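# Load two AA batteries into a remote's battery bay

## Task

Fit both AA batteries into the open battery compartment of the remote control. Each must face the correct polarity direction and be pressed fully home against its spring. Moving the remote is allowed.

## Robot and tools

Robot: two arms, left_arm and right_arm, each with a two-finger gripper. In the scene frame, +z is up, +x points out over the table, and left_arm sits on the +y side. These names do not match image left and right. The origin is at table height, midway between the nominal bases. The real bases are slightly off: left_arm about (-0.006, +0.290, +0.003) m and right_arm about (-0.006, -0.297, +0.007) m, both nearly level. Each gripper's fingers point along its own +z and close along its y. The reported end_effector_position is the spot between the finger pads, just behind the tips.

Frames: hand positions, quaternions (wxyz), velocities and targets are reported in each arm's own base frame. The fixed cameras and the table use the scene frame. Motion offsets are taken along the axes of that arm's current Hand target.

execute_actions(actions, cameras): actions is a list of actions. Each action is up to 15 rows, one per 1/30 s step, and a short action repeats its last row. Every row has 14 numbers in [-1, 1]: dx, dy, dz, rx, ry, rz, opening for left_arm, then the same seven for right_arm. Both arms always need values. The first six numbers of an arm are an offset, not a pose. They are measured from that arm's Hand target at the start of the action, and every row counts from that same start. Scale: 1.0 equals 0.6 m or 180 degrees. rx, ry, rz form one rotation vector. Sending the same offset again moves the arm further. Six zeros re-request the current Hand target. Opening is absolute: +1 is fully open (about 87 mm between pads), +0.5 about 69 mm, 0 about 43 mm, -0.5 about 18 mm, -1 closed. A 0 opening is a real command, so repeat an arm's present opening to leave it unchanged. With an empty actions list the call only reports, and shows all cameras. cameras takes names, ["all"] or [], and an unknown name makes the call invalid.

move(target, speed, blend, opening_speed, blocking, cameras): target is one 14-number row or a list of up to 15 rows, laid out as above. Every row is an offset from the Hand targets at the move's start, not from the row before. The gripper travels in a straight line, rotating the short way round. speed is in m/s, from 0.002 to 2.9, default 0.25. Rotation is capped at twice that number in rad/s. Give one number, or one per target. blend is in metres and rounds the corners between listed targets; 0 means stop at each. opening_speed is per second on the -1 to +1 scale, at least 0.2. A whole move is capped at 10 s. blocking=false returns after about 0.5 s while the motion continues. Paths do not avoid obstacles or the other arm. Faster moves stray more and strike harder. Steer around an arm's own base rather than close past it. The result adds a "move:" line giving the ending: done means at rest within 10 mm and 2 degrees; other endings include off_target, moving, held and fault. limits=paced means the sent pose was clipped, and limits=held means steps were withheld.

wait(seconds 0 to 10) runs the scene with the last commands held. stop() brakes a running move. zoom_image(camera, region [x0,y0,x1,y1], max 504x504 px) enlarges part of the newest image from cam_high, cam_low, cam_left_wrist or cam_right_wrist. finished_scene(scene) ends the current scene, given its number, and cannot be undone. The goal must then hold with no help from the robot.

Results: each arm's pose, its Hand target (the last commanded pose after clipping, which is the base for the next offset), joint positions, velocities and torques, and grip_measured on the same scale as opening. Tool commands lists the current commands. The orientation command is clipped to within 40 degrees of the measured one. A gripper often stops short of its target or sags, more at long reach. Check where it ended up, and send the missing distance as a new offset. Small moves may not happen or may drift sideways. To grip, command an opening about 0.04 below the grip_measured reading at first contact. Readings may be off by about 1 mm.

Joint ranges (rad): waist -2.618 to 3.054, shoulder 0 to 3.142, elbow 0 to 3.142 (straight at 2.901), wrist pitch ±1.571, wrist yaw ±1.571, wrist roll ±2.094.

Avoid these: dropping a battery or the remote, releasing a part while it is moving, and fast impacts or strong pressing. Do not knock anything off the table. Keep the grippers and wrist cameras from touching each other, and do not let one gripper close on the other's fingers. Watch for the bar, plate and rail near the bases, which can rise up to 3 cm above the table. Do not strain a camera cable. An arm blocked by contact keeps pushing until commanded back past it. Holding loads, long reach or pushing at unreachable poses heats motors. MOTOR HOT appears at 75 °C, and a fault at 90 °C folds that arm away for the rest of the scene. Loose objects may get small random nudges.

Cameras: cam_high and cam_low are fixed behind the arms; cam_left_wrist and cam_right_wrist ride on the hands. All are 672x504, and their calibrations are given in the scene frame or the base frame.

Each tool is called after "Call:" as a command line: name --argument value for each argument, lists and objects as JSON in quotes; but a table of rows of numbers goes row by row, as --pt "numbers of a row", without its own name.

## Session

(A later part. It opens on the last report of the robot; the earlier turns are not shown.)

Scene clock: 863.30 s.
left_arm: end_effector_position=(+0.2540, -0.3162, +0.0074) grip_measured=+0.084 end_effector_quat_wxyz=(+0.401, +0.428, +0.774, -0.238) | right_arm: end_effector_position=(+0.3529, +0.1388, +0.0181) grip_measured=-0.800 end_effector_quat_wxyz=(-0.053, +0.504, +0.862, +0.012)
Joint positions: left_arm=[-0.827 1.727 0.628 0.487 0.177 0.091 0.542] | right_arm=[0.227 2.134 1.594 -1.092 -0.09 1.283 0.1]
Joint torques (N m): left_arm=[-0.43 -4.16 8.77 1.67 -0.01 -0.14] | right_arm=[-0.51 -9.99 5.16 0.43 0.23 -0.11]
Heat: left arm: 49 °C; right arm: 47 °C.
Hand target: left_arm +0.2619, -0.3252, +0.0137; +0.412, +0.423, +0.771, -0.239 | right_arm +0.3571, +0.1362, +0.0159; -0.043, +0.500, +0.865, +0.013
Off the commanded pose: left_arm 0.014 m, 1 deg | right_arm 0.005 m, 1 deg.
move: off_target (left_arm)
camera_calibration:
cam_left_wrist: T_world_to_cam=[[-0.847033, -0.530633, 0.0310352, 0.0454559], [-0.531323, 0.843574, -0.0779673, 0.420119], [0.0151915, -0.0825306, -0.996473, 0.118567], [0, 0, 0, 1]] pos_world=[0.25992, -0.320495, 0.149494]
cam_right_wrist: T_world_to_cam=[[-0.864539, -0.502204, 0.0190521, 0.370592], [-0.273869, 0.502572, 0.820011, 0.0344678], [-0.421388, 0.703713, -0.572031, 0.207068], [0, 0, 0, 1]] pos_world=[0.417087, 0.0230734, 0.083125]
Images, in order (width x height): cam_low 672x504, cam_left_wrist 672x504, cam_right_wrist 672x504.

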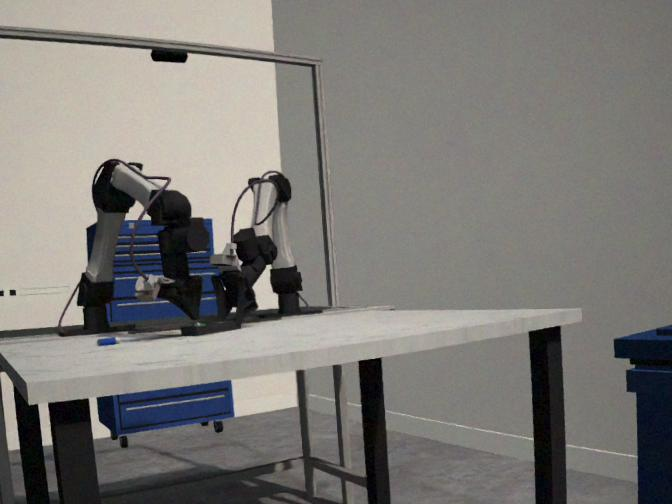

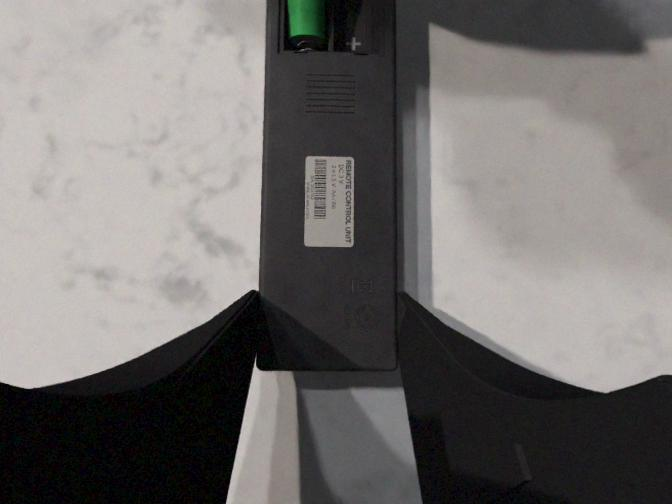

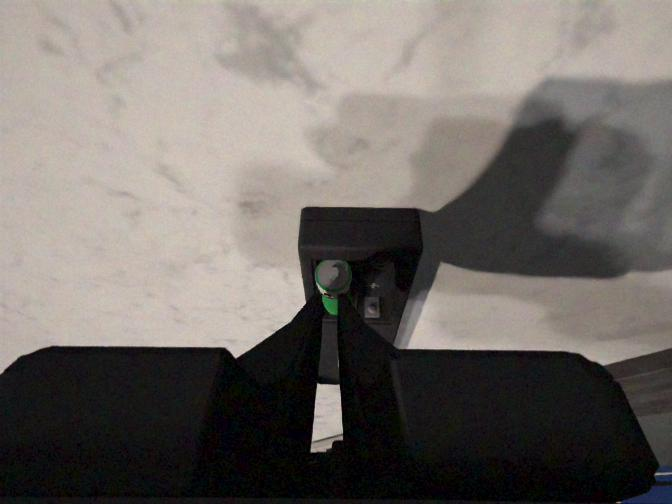

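Call:
move --target '[0,0,0,0,0,0,0.03,0.005,0.0,0.033,0,0,0,-0.8]' --speed 0.04 --cameras '["cam_low","cam_right_wrist","cam_left_wrist"]'

Call:
zoom_image --camera "cam_right_wrist" --region '[230, 180, 450, 400]'

Call:
zoom_image --camera "cam_low" --region '[140, 280, 260, 360]'

Call:
zoom_image --camera "cam_left_wrist" --region '[220, 0, 440, 220]'

Scene clock: 867.93 s.
left_arm: end_effector_position=(+0.2542, -0.3163, +0.0076) grip_measured=+0.084 end_effector_quat_wxyz=(+0.401, +0.428, +0.774, -0.238) | right_arm: end_effector_position=(+0.3513, +0.1385, +0.0056) grip_measured=-0.800 end_effector_quat_wxyz=(-0.052, +0.504, +0.862, +0.014)
Joint positions: left_arm=[-0.827 1.727 0.628 0.488 0.177 0.091 0.542] | right_arm=[0.227 2.139 1.549 -1.038 -0.091 1.283 0.1]
Joint torques (N m): left_arm=[-0.43 -4.21 8.7 1.67 0 -0.14] | right_arm=[0.36 -8.77 4.38 0.63 0.21 -0.02]
Heat: left arm: 49 °C; right arm: 47 °C.
Hand target: left_arm +0.2619, -0.3252, +0.0137; +0.412, +0.423, +0.771, -0.239 | right_arm +0.3546, +0.1402, -0.0035; -0.043, +0.500, +0.865, +0.013
Off the commanded pose: left_arm 0.013 m, 1 deg | right_arm 0.010 m, 1 deg.
move: off_target (left_arm)
camera_calibration:
cam_left_wrist: T_world_to_cam=[[-0.84689, -0.530882, 0.0306786, 0.0454183], [-0.53153, 0.843379, -0.0786647, 0.420369], [0.015888, -0.082927, -0.996429, 0.118441], [0, 0, 0, 1]] pos_world=[0.260021, -0.320596, 0.149693]
cam_right_wrist: T_world_to_cam=[[-0.864643, -0.502197, 0.0137747, 0.369312], [-0.277969, 0.501064, 0.819553, 0.0460594], [-0.41848, 0.704792, -0.572837, 0.198237], [0, 0, 0, 1]] pos_world=[0.415084, 0.0226726, 0.0707224]
Images, in order (width x height): cam_low 672x504, cam_left_wrist 672x504, cam_right_wrist 672x504.

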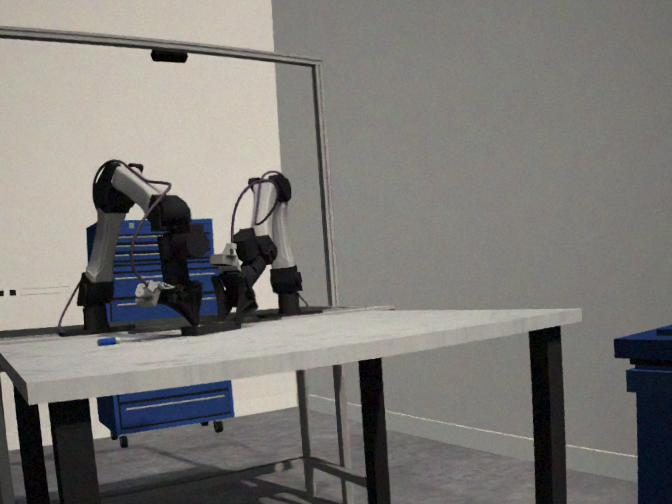

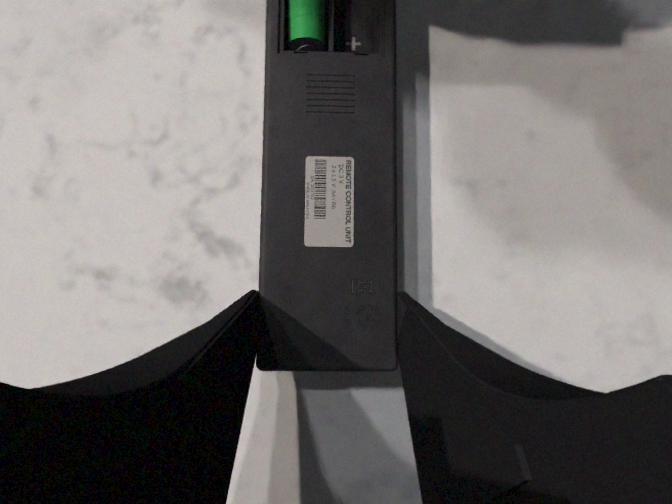

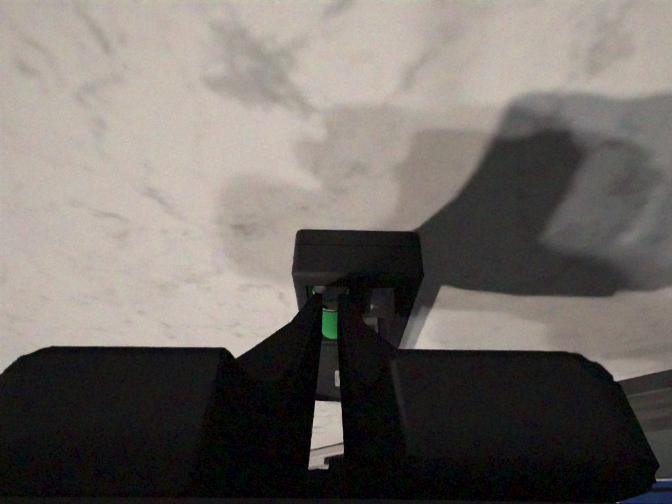

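Scaled by 2.291 from the camera's 672x504 image, which has a finer 960x720 frame.

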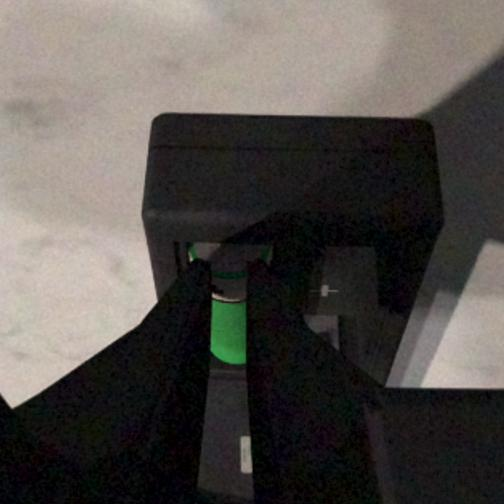

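Scaled by 4.200 from the camera's 672x504 image, which has a finer 960x720 frame.

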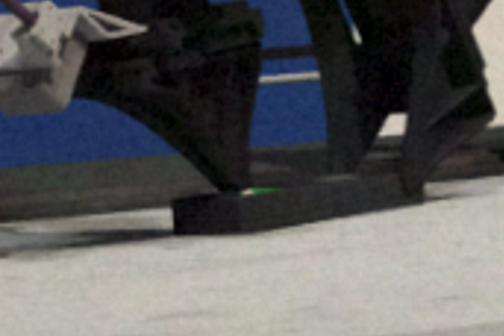

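Scaled by 2.291 from the camera's 672x504 image, which has a finer 960x720 frame.

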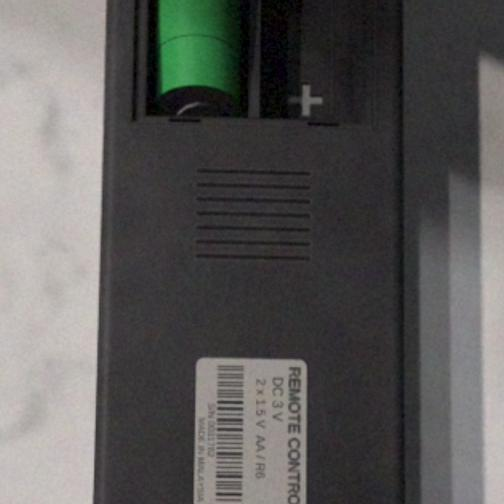

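Call:
move --target '[0,0,0,0,0,0,0.03,0.004,0.0,0.017,0,0,0,-0.8]' --speed 0.04 --cameras '["cam_right_wrist","cam_left_wrist"]'

Call:
zoom_image --camera "cam_right_wrist" --region '[230, 180, 450, 400]'

Call:
zoom_image --camera "cam_left_wrist" --region '[220, 0, 440, 220]'

Scene clock: 872.33 s.
left_arm: end_effector_position=(+0.2542, -0.3163, +0.0076) grip_measured=+0.084 end_effector_quat_wxyz=(+0.401, +0.428, +0.774, -0.238) | right_arm: end_effector_position=(+0.3502, +0.1396, +0.0012) grip_measured=-0.800 end_effector_quat_wxyz=(-0.052, +0.504, +0.862, +0.016)
Joint positions: left_arm=[-0.827 1.727 0.628 0.488 0.177 0.091 0.542] | right_arm=[0.229 2.14 1.531 -1.016 -0.095 1.283 0.1]
Joint torques (N m): left_arm=[-0.46 -4.19 8.73 1.67 0.01 -0.14] | right_arm=[0.87 -8.18 3.66 0.76 0.2 0]
Heat: left arm: 49 °C; right arm: 48 °C.
Hand target: left_arm +0.2619, -0.3252, +0.0137; +0.412, +0.423, +0.771, -0.239 | right_arm +0.3526, +0.1429, -0.0135; -0.043, +0.500, +0.865, +0.013
Off the commanded pose: left_arm 0.013 m, 1 deg | right_arm 0.015 m, 1 deg.
move: off_target (left_arm, right_arm)
camera_calibration:
cam_left_wrist: T_world_to_cam=[[-0.84689, -0.530882, 0.0306786, 0.0454183], [-0.53153, 0.843379, -0.0786647, 0.420369], [0.015888, -0.082927, -0.996429, 0.118441], [0, 0, 0, 1]] pos_world=[0.260021, -0.320596, 0.149693]
cam_right_wrist: T_world_to_cam=[[-0.864036, -0.503333, 0.00988167, 0.368912], [-0.279842, 0.496516, 0.821681, 0.0500691], [-0.418486, 0.707197, -0.569862, 0.194083], [0, 0, 0, 1]] pos_world=[0.413986, 0.0235706, 0.0658142]
Images, in order (width x height): cam_left_wrist 672x504, cam_right_wrist 672x504.

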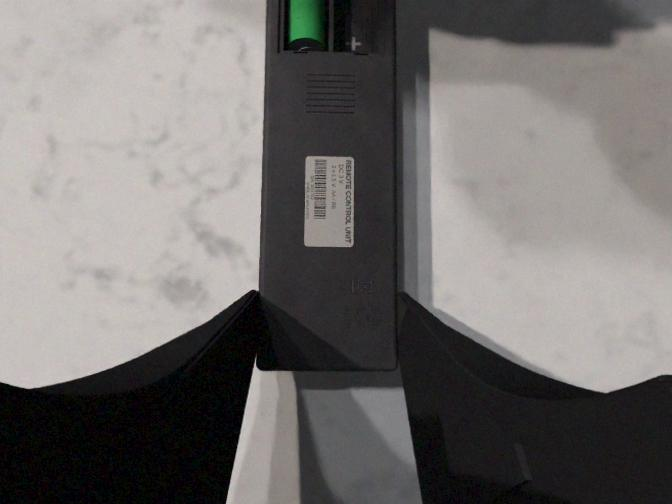

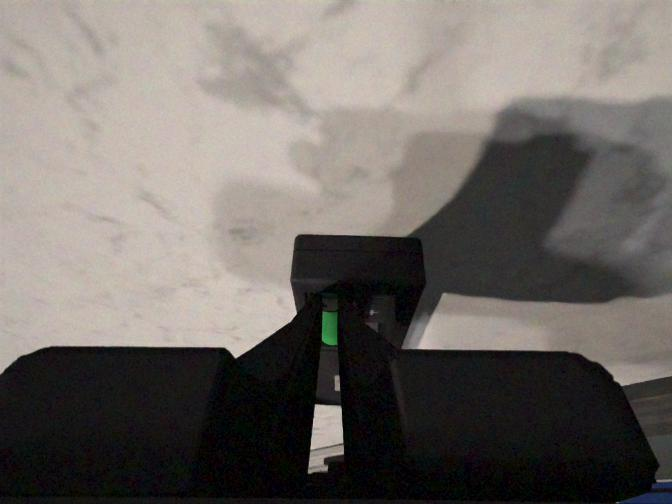

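Scaled by 2.291 from the camera's 672x504 image, which has a finer 960x720 frame.

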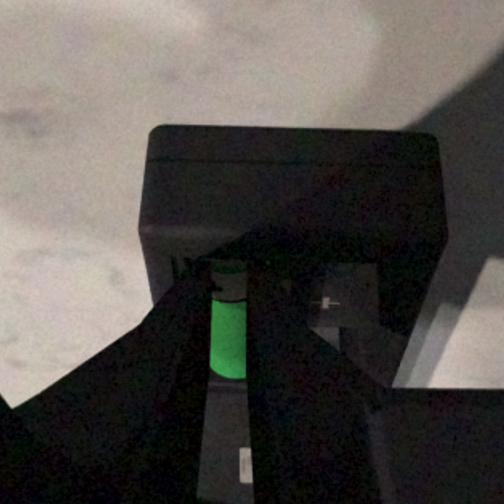

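Scaled by 2.291 from the camera's 672x504 image, which has a finer 960x720 frame.

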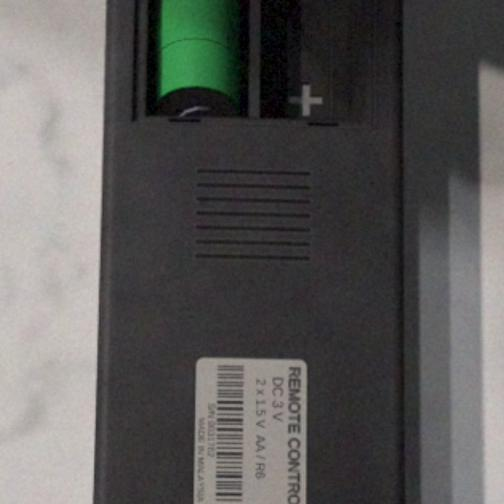

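Call:
move --pt "0 0 0 0 0 0 0.03 0.0 0.0 -0.03 0 0 0 -0.8" --pt "0 0 0 0 0 0 0.03 -0.03 0.0 -0.14 0 -0.03 0 -0.4" --speed 0.08 --cameras '["cam_low","cam_right_wrist","cam_left_wrist"]'

Call:
zoom_image --camera "cam_right_wrist" --region '[230, 100, 450, 320]'

Call:
zoom_image --camera "cam_left_wrist" --region '[220, 0, 440, 220]'

Call:
zoom_image --camera "cam_low" --region '[140, 280, 260, 360]'

Scene clock: 878.70 s.
left_arm: end_effector_position=(+0.2542, -0.3163, +0.0076) grip_measured=+0.084 end_effector_quat_wxyz=(+0.401, +0.428, +0.774, -0.238) | right_arm: end_effector_position=(+0.3572, +0.1244, +0.0529) grip_measured=-0.400 end_effector_quat_wxyz=(-0.027, +0.503, +0.864, -0.025)
Joint positions: left_arm=[-0.827 1.727 0.628 0.488 0.177 0.091 0.542] | right_arm=[0.229 2.115 1.722 -1.25 -0.001 1.283 0.3]
Joint torques (N m): left_arm=[-0.42 -4.15 8.73 1.66 0 -0.13] | right_arm=[-0.65 -13.2 7.41 0.34 0.27 -0.15]
Heat: left arm: 49 °C; right arm: 48 °C.
Hand target: left_arm +0.2619, -0.3252, +0.0137; +0.412, +0.423, +0.771, -0.239 | right_arm +0.3668, +0.1219, +0.0685; -0.003, +0.500, +0.866, -0.011
Off the commanded pose: left_arm 0.013 m, 1 deg | right_arm 0.019 m, 3 deg.
move: off_target (left_arm, right_arm); target 2's new opening was sent with right_arm's hand 0.019 m and 3 deg from that target
camera_calibration:
cam_left_wrist: T_world_to_cam=[[-0.84689, -0.530882, 0.0306786, 0.0454183], [-0.53153, 0.843379, -0.0786647, 0.420369], [0.015888, -0.082927, -0.996429, 0.118441], [0, 0, 0, 1]] pos_world=[0.260021, -0.320596, 0.149693]
cam_right_wrist: T_world_to_cam=[[-0.861088, -0.505319, 0.0563876, 0.363628], [-0.28502, 0.571551, 0.769476, 0.0124389], [-0.421059, 0.646515, -0.636182, 0.249213], [0, 0, 0, 1]] pos_world=[0.421594, 0.0155186, 0.128469]
Images, in order (width x height): cam_low 672x504, cam_left_wrist 672x504, cam_right_wrist 672x504.

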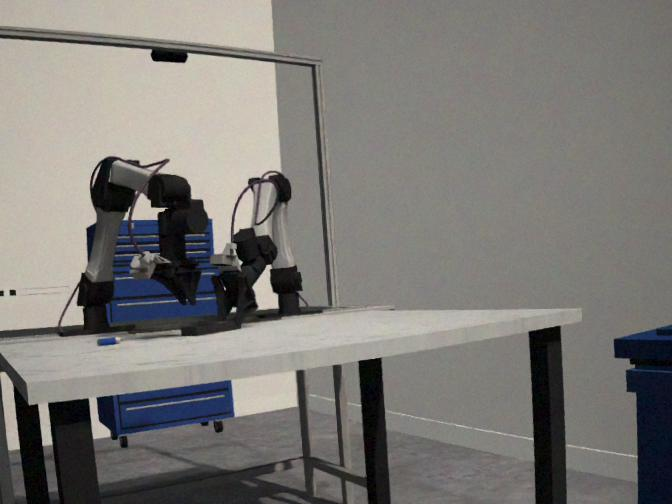

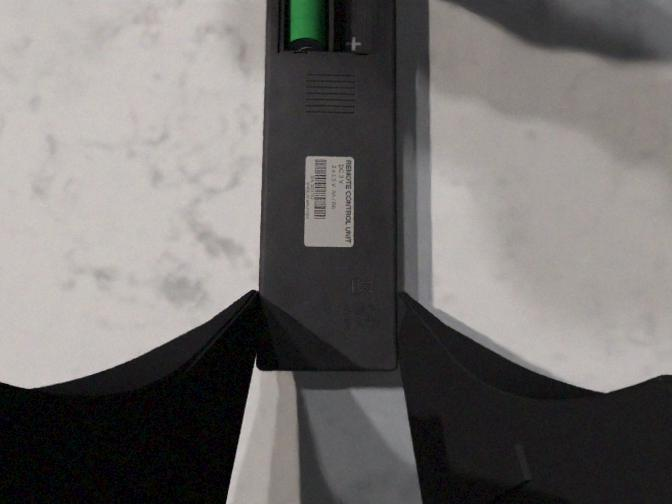

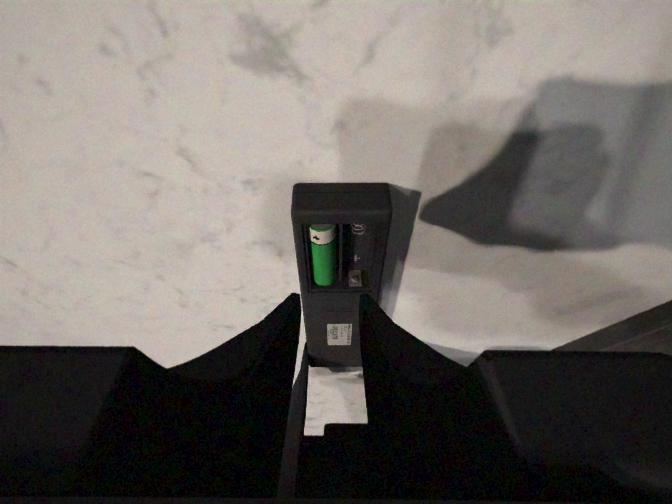

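Scaled by 2.291 from the camera's 672x504 image, which has a finer 960x720 frame.

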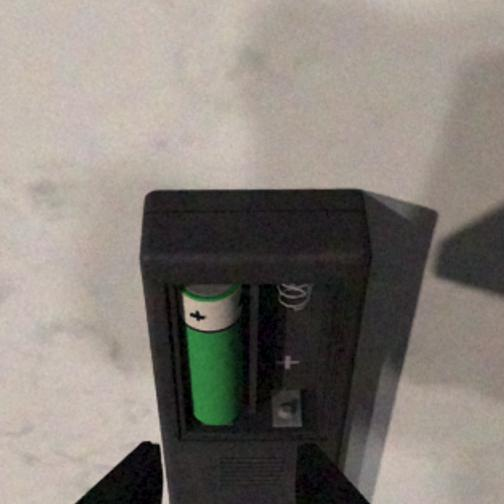

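Scaled by 2.291 from the camera's 672x504 image, which has a finer 960x720 frame.

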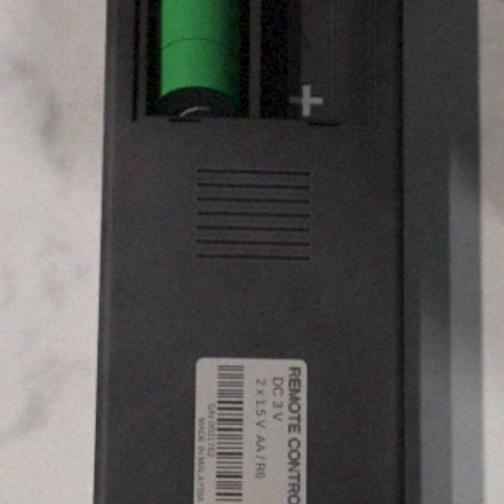

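Scaled by 4.200 from the camera's 672x504 image, which has a finer 960x720 frame.

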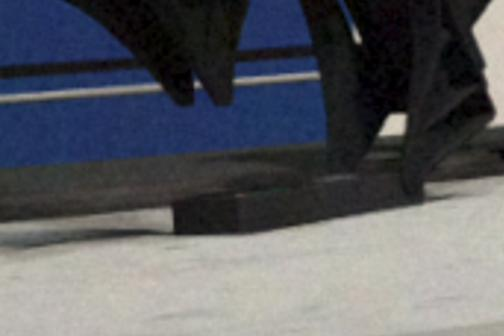

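Call:
move --target '[0,0,0,0,0,0,0.03,-0.2505,-0.1465,-0.0078,-0.0018,-0.0057,0.1032,-0.1]' --speed 0.15 --cameras '["cam_low","cam_right_wrist","cam_left_wrist"]'

Call:
zoom_image --camera "cam_right_wrist" --region '[230, 100, 450, 320]'

Scene clock: 893.67 s.
left_arm: end_effector_position=(+0.2542, -0.3163, +0.0076) grip_measured=+0.084 end_effector_quat_wxyz=(+0.401, +0.428, +0.774, -0.238) | right_arm: end_effector_position=(+0.3559, -0.0495, +0.0634) grip_measured=-0.100 end_effector_quat_wxyz=(-0.019, +0.640, +0.768, -0.022)
Joint positions: left_arm=[-0.827 1.727 0.628 0.488 0.177 0.091 0.542] | right_arm=[-0.233 2.036 1.649 -1.238 0.023 1.158 0.45]
Joint torques (N m): left_arm=[-0.4 -4.19 8.73 1.67 -0.01 -0.14] | right_arm=[0.06 -11.71 7.47 0.45 0.21 -0.21]
Heat: left arm: 48 °C; right arm: 53 °C.
Hand target: left_arm +0.2619, -0.3252, +0.0137; +0.412, +0.423, +0.771, -0.239 | right_arm +0.3659, -0.0523, +0.0760; +0.008, +0.633, +0.774, -0.013
Off the commanded pose: left_arm 0.013 m, 1 deg | right_arm 0.016 m, 3 deg.
move: off_target (left_arm, right_arm)
camera_calibration:
cam_left_wrist: T_world_to_cam=[[-0.84689, -0.530882, 0.0306786, 0.0454183], [-0.53153, 0.843379, -0.0786647, 0.420369], [0.015888, -0.082927, -0.996429, 0.118441], [0, 0, 0, 1]] pos_world=[0.260021, -0.320596, 0.149693]
cam_right_wrist: T_world_to_cam=[[-0.980133, -0.192994, 0.0457437, 0.332517], [-0.0921747, 0.64743, 0.756531, 0.0392425], [-0.175622, 0.737284, -0.652356, 0.286024], [0, 0, 0, 1]] pos_world=[0.37976, -0.172114, 0.141691]
Images, in order (width x height): cam_low 672x504, cam_left_wrist 672x504, cam_right_wrist 672x504.

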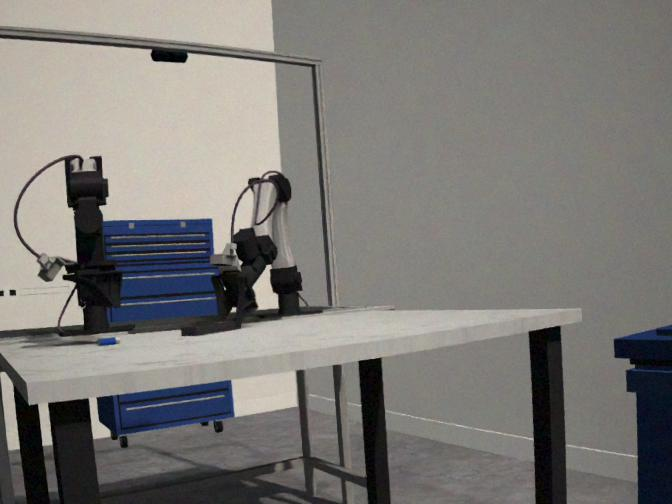

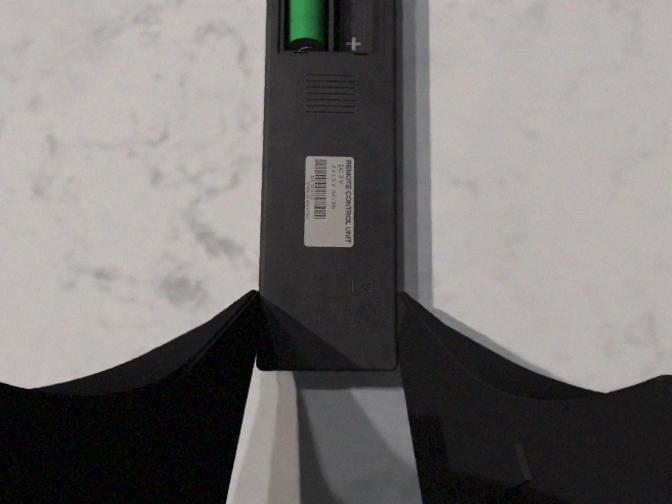

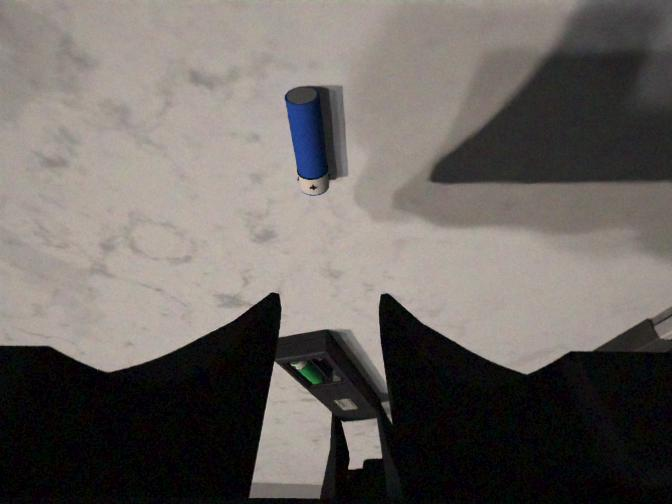

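Scaled by 2.291 from the camera's 672x504 image, which has a finer 960x720 frame.

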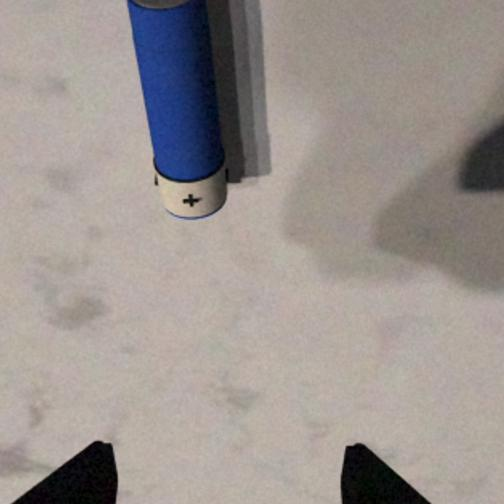

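Call:
move --target '[0,0,0,0,0,0,0.03,0.0,0.0012,0.0935,0,0,-0.027,-0.1]' --speed 0.12 --cameras '["cam_right_wrist"]'

Call:
zoom_image --camera "cam_right_wrist" --region '[230, 150, 450, 370]'

Scene clock: 904.70 s.
left_arm: end_effector_position=(+0.2542, -0.3163, +0.0076) grip_measured=+0.084 end_effector_quat_wxyz=(+0.401, +0.428, +0.774, -0.238) | right_arm: end_effector_position=(+0.3623, -0.0526, +0.0196) grip_measured=-0.100 end_effector_quat_wxyz=(-0.004, +0.607, +0.794, -0.014)
Joint positions: left_arm=[-0.827 1.727 0.628 0.488 0.177 0.091 0.542] | right_arm=[-0.233 2.078 1.536 -1.047 0.023 1.073 0.45]
Joint torques (N m): left_arm=[-0.43 -4.21 8.7 1.68 0 -0.14] | right_arm=[0.25 -10.11 5.18 0.54 0.19 -0.21]
Heat: left arm: 48 °C; right arm: 53 °C.
Hand target: left_arm +0.2619, -0.3252, +0.0137; +0.412, +0.423, +0.771, -0.239 | right_arm +0.3663, -0.0538, +0.0199; +0.007, +0.600, +0.800, -0.014
Off the commanded pose: left_arm 0.013 m, 1 deg | right_arm 0.004 m, 2 deg.
move: off_target (left_arm)
camera_calibration:
cam_right_wrist: T_world_to_cam=[[-0.961224, -0.275423, 0.0138296, 0.329605], [-0.17257, 0.63987, 0.748856, 0.103933], [-0.215101, 0.717432, -0.662588, 0.27434], [0, 0, 0, 1]] pos_world=[0.39377, -0.172544, 0.0993852]
Images, in order (width x height): cam_right_wrist 672x504.

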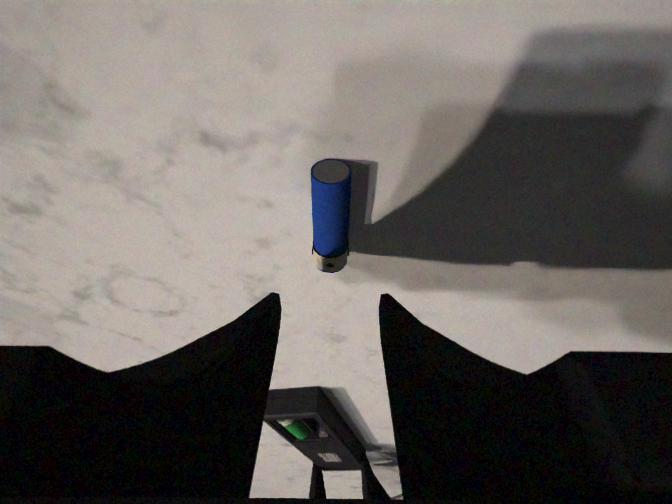

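Scaled by 2.291 from the camera's 672x504 image, which has a finer 960x720 frame.

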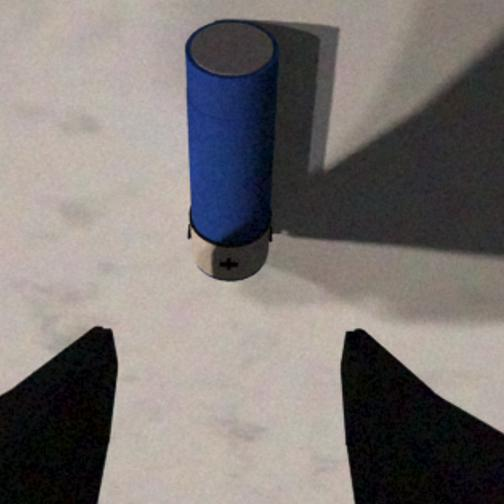

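Call:
move --pt "0 0 0 0 0 0 0.03 0.0065 0.0 0.0475 0 0 0 -0.1" --pt "0 0 0 0 0 0 0.03 0.0065 0.0 0.0475 0 0 0 -0.69" --speed 0.07 --opening_speed 0.6 --cameras '["cam_right_wrist","cam_low"]'

Call:
zoom_image --camera "cam_right_wrist" --region '[230, 150, 450, 370]'

Call:
zoom_image --camera "cam_low" --region '[60, 280, 180, 360]'

Scene clock: 912.57 s.
left_arm: end_effector_position=(+0.2542, -0.3163, +0.0076) grip_measured=+0.084 end_effector_quat_wxyz=(+0.401, +0.428, +0.774, -0.238) | right_arm: end_effector_position=(+0.3611, -0.0523, -0.0077) grip_measured=-0.610 end_effector_quat_wxyz=(-0.001, +0.607, +0.794, -0.013)
Joint positions: left_arm=[-0.827 1.727 0.628 0.488 0.177 0.091 0.542] | right_arm=[-0.233 2.105 1.464 -0.943 0.023 1.072 0.195]
Joint torques (N m): left_arm=[-0.43 -4.18 8.7 1.67 0 -0.14] | right_arm=[0.68 -9.84 5.16 0.52 0.14 -0.07]
Heat: left arm: 48 °C; right arm: 52 °C.
Hand target: left_arm +0.2619, -0.3252, +0.0137; +0.412, +0.423, +0.771, -0.239 | right_arm +0.3651, -0.0510, -0.0087; +0.008, +0.600, +0.800, -0.013
Off the commanded pose: left_arm 0.013 m, 1 deg | right_arm 0.004 m, 1 deg.
move: off_target (left_arm)
camera_calibration:
cam_right_wrist: T_world_to_cam=[[-0.961168, -0.27579, 0.00980898, 0.328851], [-0.176181, 0.6406, 0.74739, 0.125285], [-0.212406, 0.716639, -0.664314, 0.254771], [0, 0, 0, 1]] pos_world=[0.392268, -0.172143, 0.0723853]
Images, in order (width x height): cam_low 672x504, cam_right_wrist 672x504.

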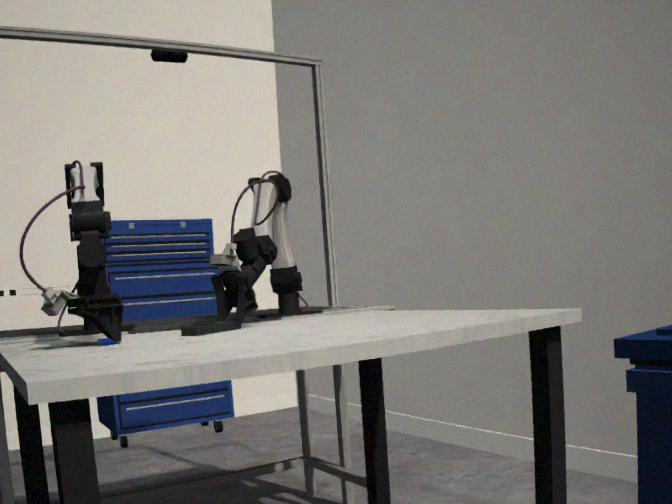

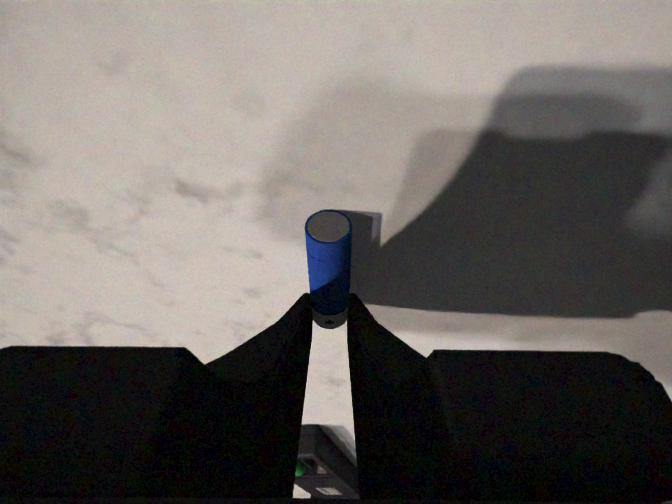

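Scaled by 2.291 from the camera's 672x504 image, which has a finer 960x720 frame.

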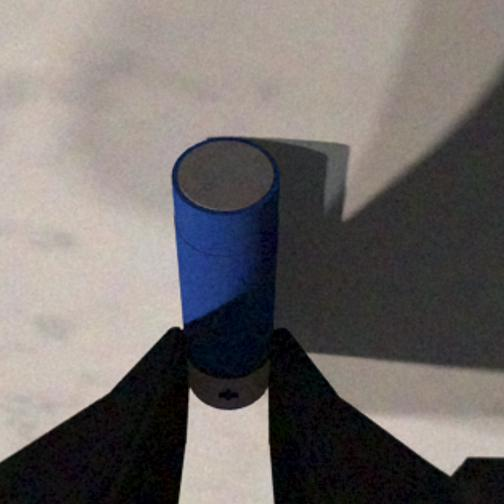

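Scaled by 4.200 from the camera's 672x504 image, which has a finer 960x720 frame.

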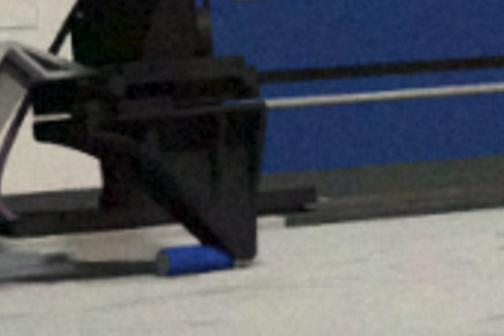

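Call:
move --pt "0 0 0 0 0 0 0.03 0.0 0.0 0.0 0 0 0 -0.45" --pt "0 0 0 0 0 0 0.03 0.012 0.0 -0.001 0 0 0 -0.45" --pt "0 0 0 0 0 0 0.03 0.012 0.0 -0.001 0 0 0 -0.69" --speed 0.05 --opening_speed 0.6 --cameras '["cam_right_wrist"]'

Call:
zoom_image --camera "cam_right_wrist" --region '[230, 150, 450, 370]'

Scene clock: 921.83 s.
left_arm: end_effector_position=(+0.2542, -0.3163, +0.0076) grip_measured=+0.084 end_effector_quat_wxyz=(+0.401, +0.428, +0.774, -0.238) | right_arm: end_effector_position=(+0.3573, -0.0460, -0.0113) grip_measured=-0.616 end_effector_quat_wxyz=(-0.007, +0.601, +0.799, -0.016)
Joint positions: left_arm=[-0.827 1.727 0.628 0.488 0.177 0.091 0.542] | right_arm=[-0.218 2.105 1.448 -0.938 0.023 1.072 0.192]
Joint torques (N m): left_arm=[-0.43 -4.19 8.72 1.67 0 -0.14] | right_arm=[0.77 -11.08 5.08 0.48 0.2 0.09]
Heat: left arm: 48 °C; right arm: 52 °C.
Hand target: left_arm +0.2619, -0.3252, +0.0137; +0.412, +0.423, +0.771, -0.239 | right_arm +0.3631, -0.0440, -0.0083; +0.008, +0.600, +0.800, -0.013
Off the commanded pose: left_arm 0.013 m, 1 deg | right_arm 0.007 m, 2 deg.
move: off_target (left_arm)
camera_calibration:
cam_right_wrist: T_world_to_cam=[[-0.956786, -0.290096, 0.0201239, 0.324927], [-0.177037, 0.636002, 0.751105, 0.123344], [-0.230691, 0.715084, -0.659876, 0.253484], [0, 0, 0, 1]] pos_world=[0.391198, -0.165449, 0.0680849]
Images, in order (width x height): cam_right_wrist 672x504.

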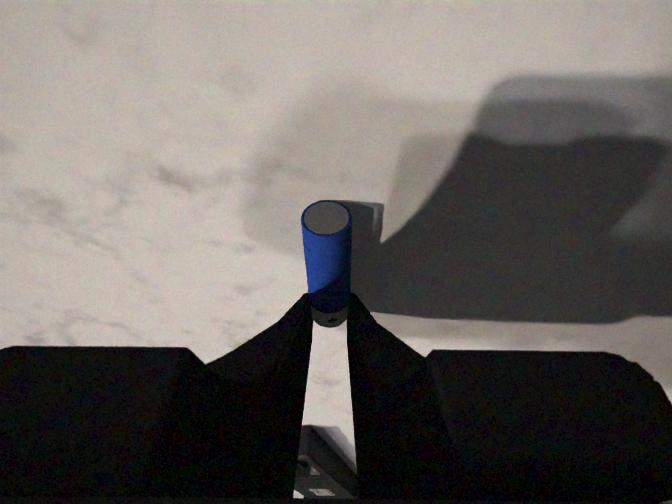

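Scaled by 2.291 from the camera's 672x504 image, which has a finer 960x720 frame.

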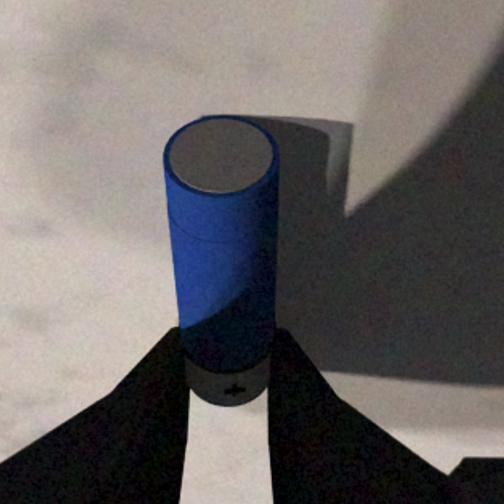

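Call:
move --pt "0 0 0 0 0 0 0.03 0.0 0.0 0.0 0 0 0 -0.45" --pt "0 0 0 0 0 0 0.03 0.0 0.0 -0.0075 0 -0.006 0 -0.45" --speed 0.05 --opening_speed 0.6 --cameras '["cam_right_wrist"]'

Call:
zoom_image --camera "cam_right_wrist" --region '[230, 150, 450, 370]'

Scene clock: 930.17 s.
left_arm: end_effector_position=(+0.2542, -0.3163, +0.0076) grip_measured=+0.084 end_effector_quat_wxyz=(+0.401, +0.428, +0.774, -0.238) | right_arm: end_effector_position=(+0.3573, -0.0452, -0.0116) grip_measured=-0.450 end_effector_quat_wxyz=(-0.004, +0.599, +0.800, -0.020)
Joint positions: left_arm=[-0.827 1.727 0.628 0.488 0.177 0.091 0.542] | right_arm=[-0.211 2.105 1.448 -0.938 0.033 1.074 0.275]
Joint torques (N m): left_arm=[-0.4 -4.15 8.73 1.66 0 -0.14] | right_arm=[0.87 -12.27 4.62 0.52 0.26 0.17]
Heat: left arm: 48 °C; right arm: 53 °C.
Hand target: left_arm +0.2619, -0.3252, +0.0137; +0.412, +0.423, +0.771, -0.239 | right_arm +0.3631, -0.0439, -0.0038; +0.015, +0.600, +0.800, -0.019
Off the commanded pose: left_arm 0.013 m, 1 deg | right_arm 0.010 m, 2 deg.
move: off_target (left_arm)
camera_calibration:
cam_right_wrist: T_world_to_cam=[[-0.955091, -0.295223, 0.0253803, 0.324343], [-0.178933, 0.642904, 0.744753, 0.124036], [-0.236185, 0.706766, -0.666857, 0.254193], [0, 0, 0, 1]] pos_world=[0.392008, -0.163645, 0.0689019]
Images, in order (width x height): cam_right_wrist 672x504.

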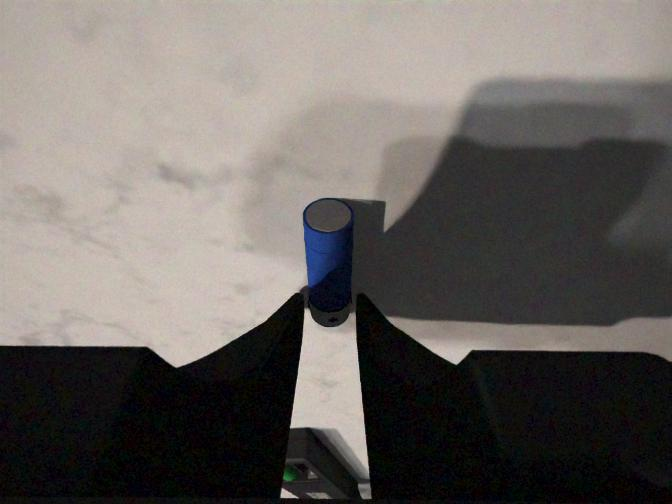

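Scaled by 2.291 from the camera's 672x504 image, which has a finer 960x720 frame.

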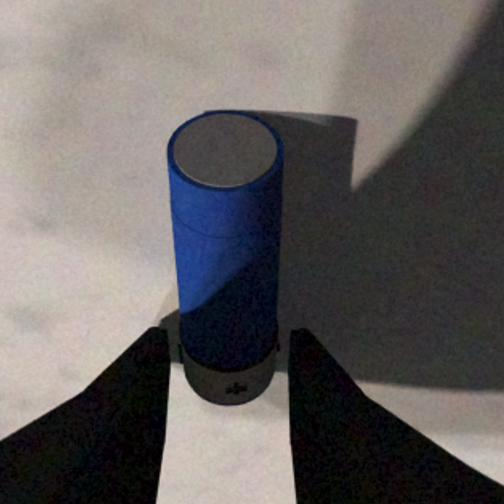

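Call:
move --pt "0 0 0 0 0 0 0.03 0.0 0.0 -0.04 0 0.006 0 -0.45" --pt "0 0 0 0 0 0 0.03 0.004 0.0 0.0085 0 0.006 0 -0.45" --pt "0 0 0 0 0 0 0.03 0.004 0.0 0.0085 0 0.006 0 -0.69" --speed 0.05 --opening_speed 0.6 --cameras '["cam_right_wrist"]'

Call:
zoom_image --camera "cam_right_wrist" --region '[230, 150, 450, 370]'

Scene clock: 936.60 s.
left_arm: end_effector_position=(+0.2542, -0.3163, +0.0076) grip_measured=+0.084 end_effector_quat_wxyz=(+0.401, +0.428, +0.774, -0.238) | right_arm: end_effector_position=(+0.3579, -0.0454, -0.0071) grip_measured=-0.615 end_effector_quat_wxyz=(+0.002, +0.599, +0.800, -0.018)
Joint positions: left_arm=[-0.827 1.727 0.628 0.488 0.177 0.091 0.542] | right_arm=[-0.211 2.087 1.44 -0.934 0.034 1.074 0.192]
Joint torques (N m): left_arm=[-0.43 -4.16 8.72 1.67 0.01 -0.14] | right_arm=[0.7 -9.52 5.23 0.53 0.12 0.11]
Heat: left arm: 48 °C; right arm: 53 °C.
Hand target: left_arm +0.2619, -0.3252, +0.0137; +0.412, +0.423, +0.771, -0.239 | right_arm +0.3624, -0.0418, -0.0090; +0.008, +0.600, +0.800, -0.013
Off the commanded pose: left_arm 0.013 m, 1 deg | right_arm 0.006 m, 1 deg.
move: off_target (left_arm)
camera_calibration:
cam_right_wrist: T_world_to_cam=[[-0.955489, -0.294761, 0.0125575, 0.324838], [-0.189413, 0.645518, 0.739885, 0.12473], [-0.226195, 0.704573, -0.672616, 0.253738], [0, 0, 0, 1]] pos_world=[0.391399, -0.163543, 0.0743029]
Images, in order (width x height): cam_right_wrist 672x504.

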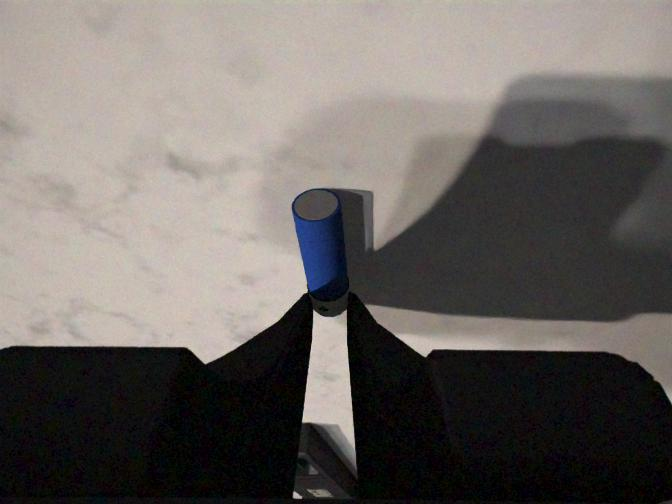

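Scaled by 2.291 from the camera's 672x504 image, which has a finer 960x720 frame.

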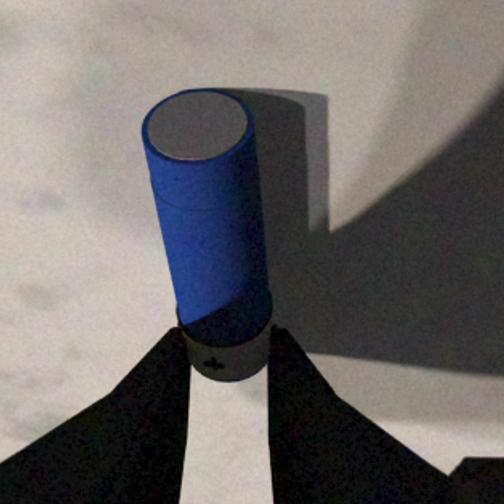

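Call:
move --pt "0 0 0 0 0 0 0.03 0.0 0.0 -0.1 0 0 0 -0.69" --pt "0 0 0 0 0 0 0.03 0.3537 0.0292 -0.1105 0.0153 0.1163 -0.0753 -0.69" --speed 0.12 --blend '[0.02,0]' --cameras '["all"]'

Call:
zoom_image --camera "cam_right_wrist" --region '[230, 150, 450, 370]'

Call:
zoom_image --camera "cam_left_wrist" --region '[220, 0, 440, 220]'

Call:
zoom_image --camera "cam_low" --region '[140, 280, 260, 360]'

Scene clock: 957.87 s.
left_arm: end_effector_position=(+0.2542, -0.3163, +0.0076) grip_measured=+0.084 end_effector_quat_wxyz=(+0.401, +0.428, +0.774, -0.238) | right_arm: end_effector_position=(+0.3126, +0.1628, +0.0460) grip_measured=-0.615 end_effector_quat_wxyz=(-0.157, +0.490, +0.855, +0.063)
Joint positions: left_arm=[-0.827 1.727 0.628 0.488 0.177 0.091 0.542] | right_arm=[0.221 2.075 1.538 -1.185 -0.305 1.238 0.192]
Joint torques (N m): left_arm=[-0.4 -4.16 8.7 1.67 -0.01 -0.15] | right_arm=[0.1 -9.22 7.04 0.19 -0.1 0.2]
Heat: left arm: 48 °C; right arm: 52 °C.
Hand target: left_arm +0.2619, -0.3252, +0.0137; +0.412, +0.423, +0.771, -0.239 | right_arm +0.3201, +0.1688, +0.0512; -0.153, +0.494, +0.852, +0.076
Off the commanded pose: left_arm 0.013 m, 1 deg | right_arm 0.011 m, 2 deg.
move: off_target (left_arm, right_arm)
camera_calibration:
cam_left_wrist: T_world_to_cam=[[-0.84689, -0.530882, 0.0306786, 0.0454183], [-0.53153, 0.843379, -0.0786647, 0.420369], [0.015888, -0.082927, -0.996429, 0.118441], [0, 0, 0, 1]] pos_world=[0.260021, -0.320596, 0.149693]
cam_right_wrist: T_world_to_cam=[[-0.853966, -0.519544, 0.028548, 0.346324], [-0.1683, 0.327716, 0.929665, -0.0211178], [-0.492358, 0.789098, -0.367298, 0.18797], [0, 0, 0, 1]] pos_world=[0.384744, 0.038525, 0.0787865]

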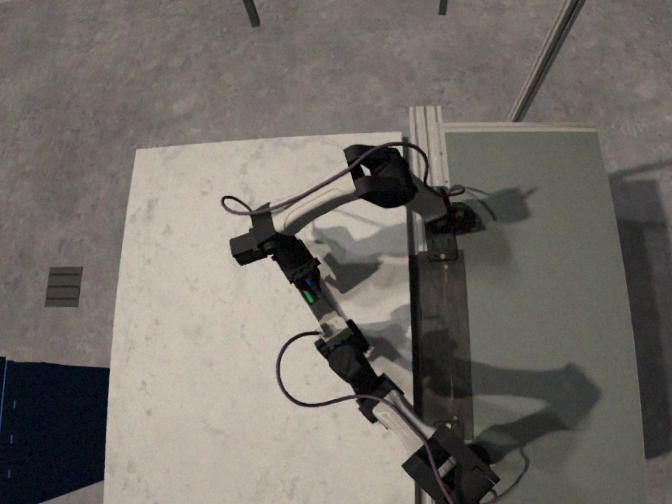

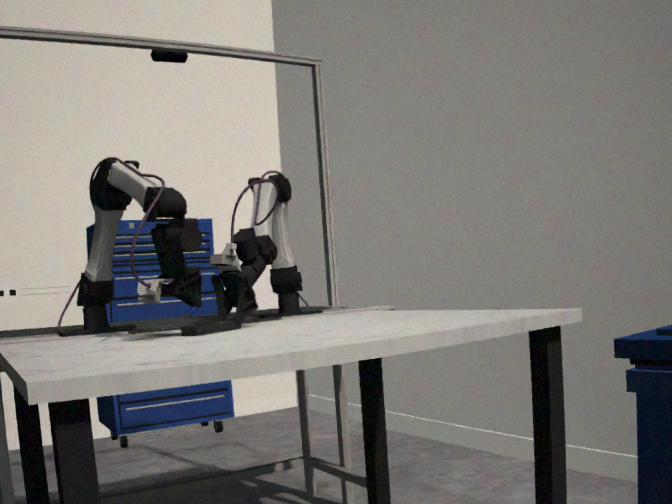

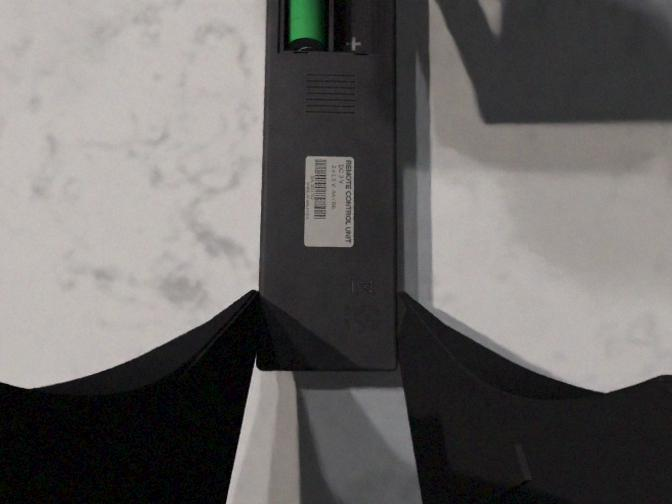

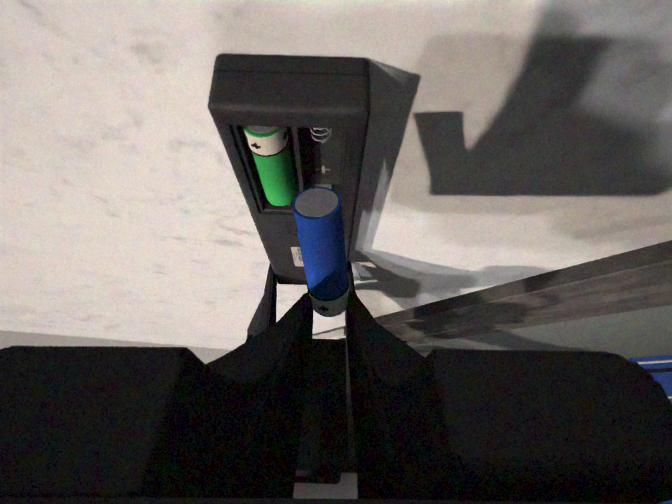

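Scaled by 2.291 from the camera's 672x504 image, which has a finer 960x720 frame.

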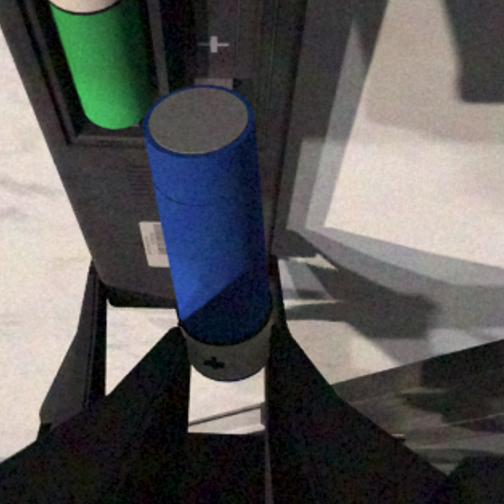

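Scaled by 2.291 from the camera's 672x504 image, which has a finer 960x720 frame.

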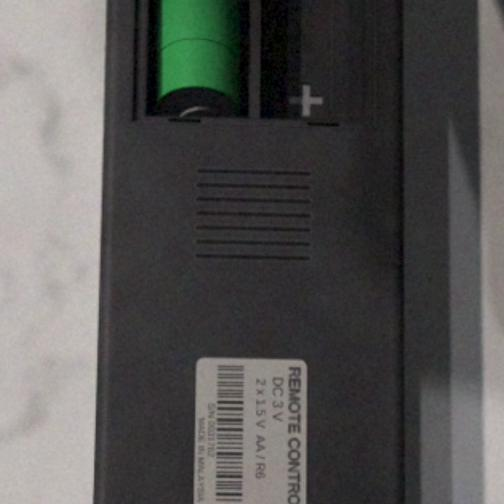

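Scaled by 4.200 from the camera's 672x504 image, which has a finer 960x720 frame.

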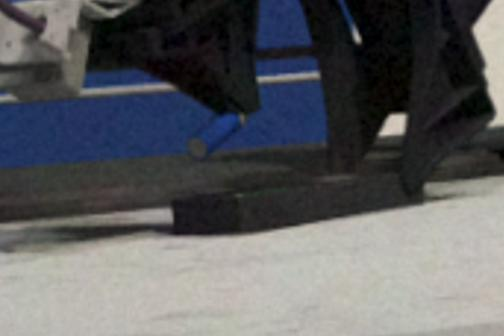

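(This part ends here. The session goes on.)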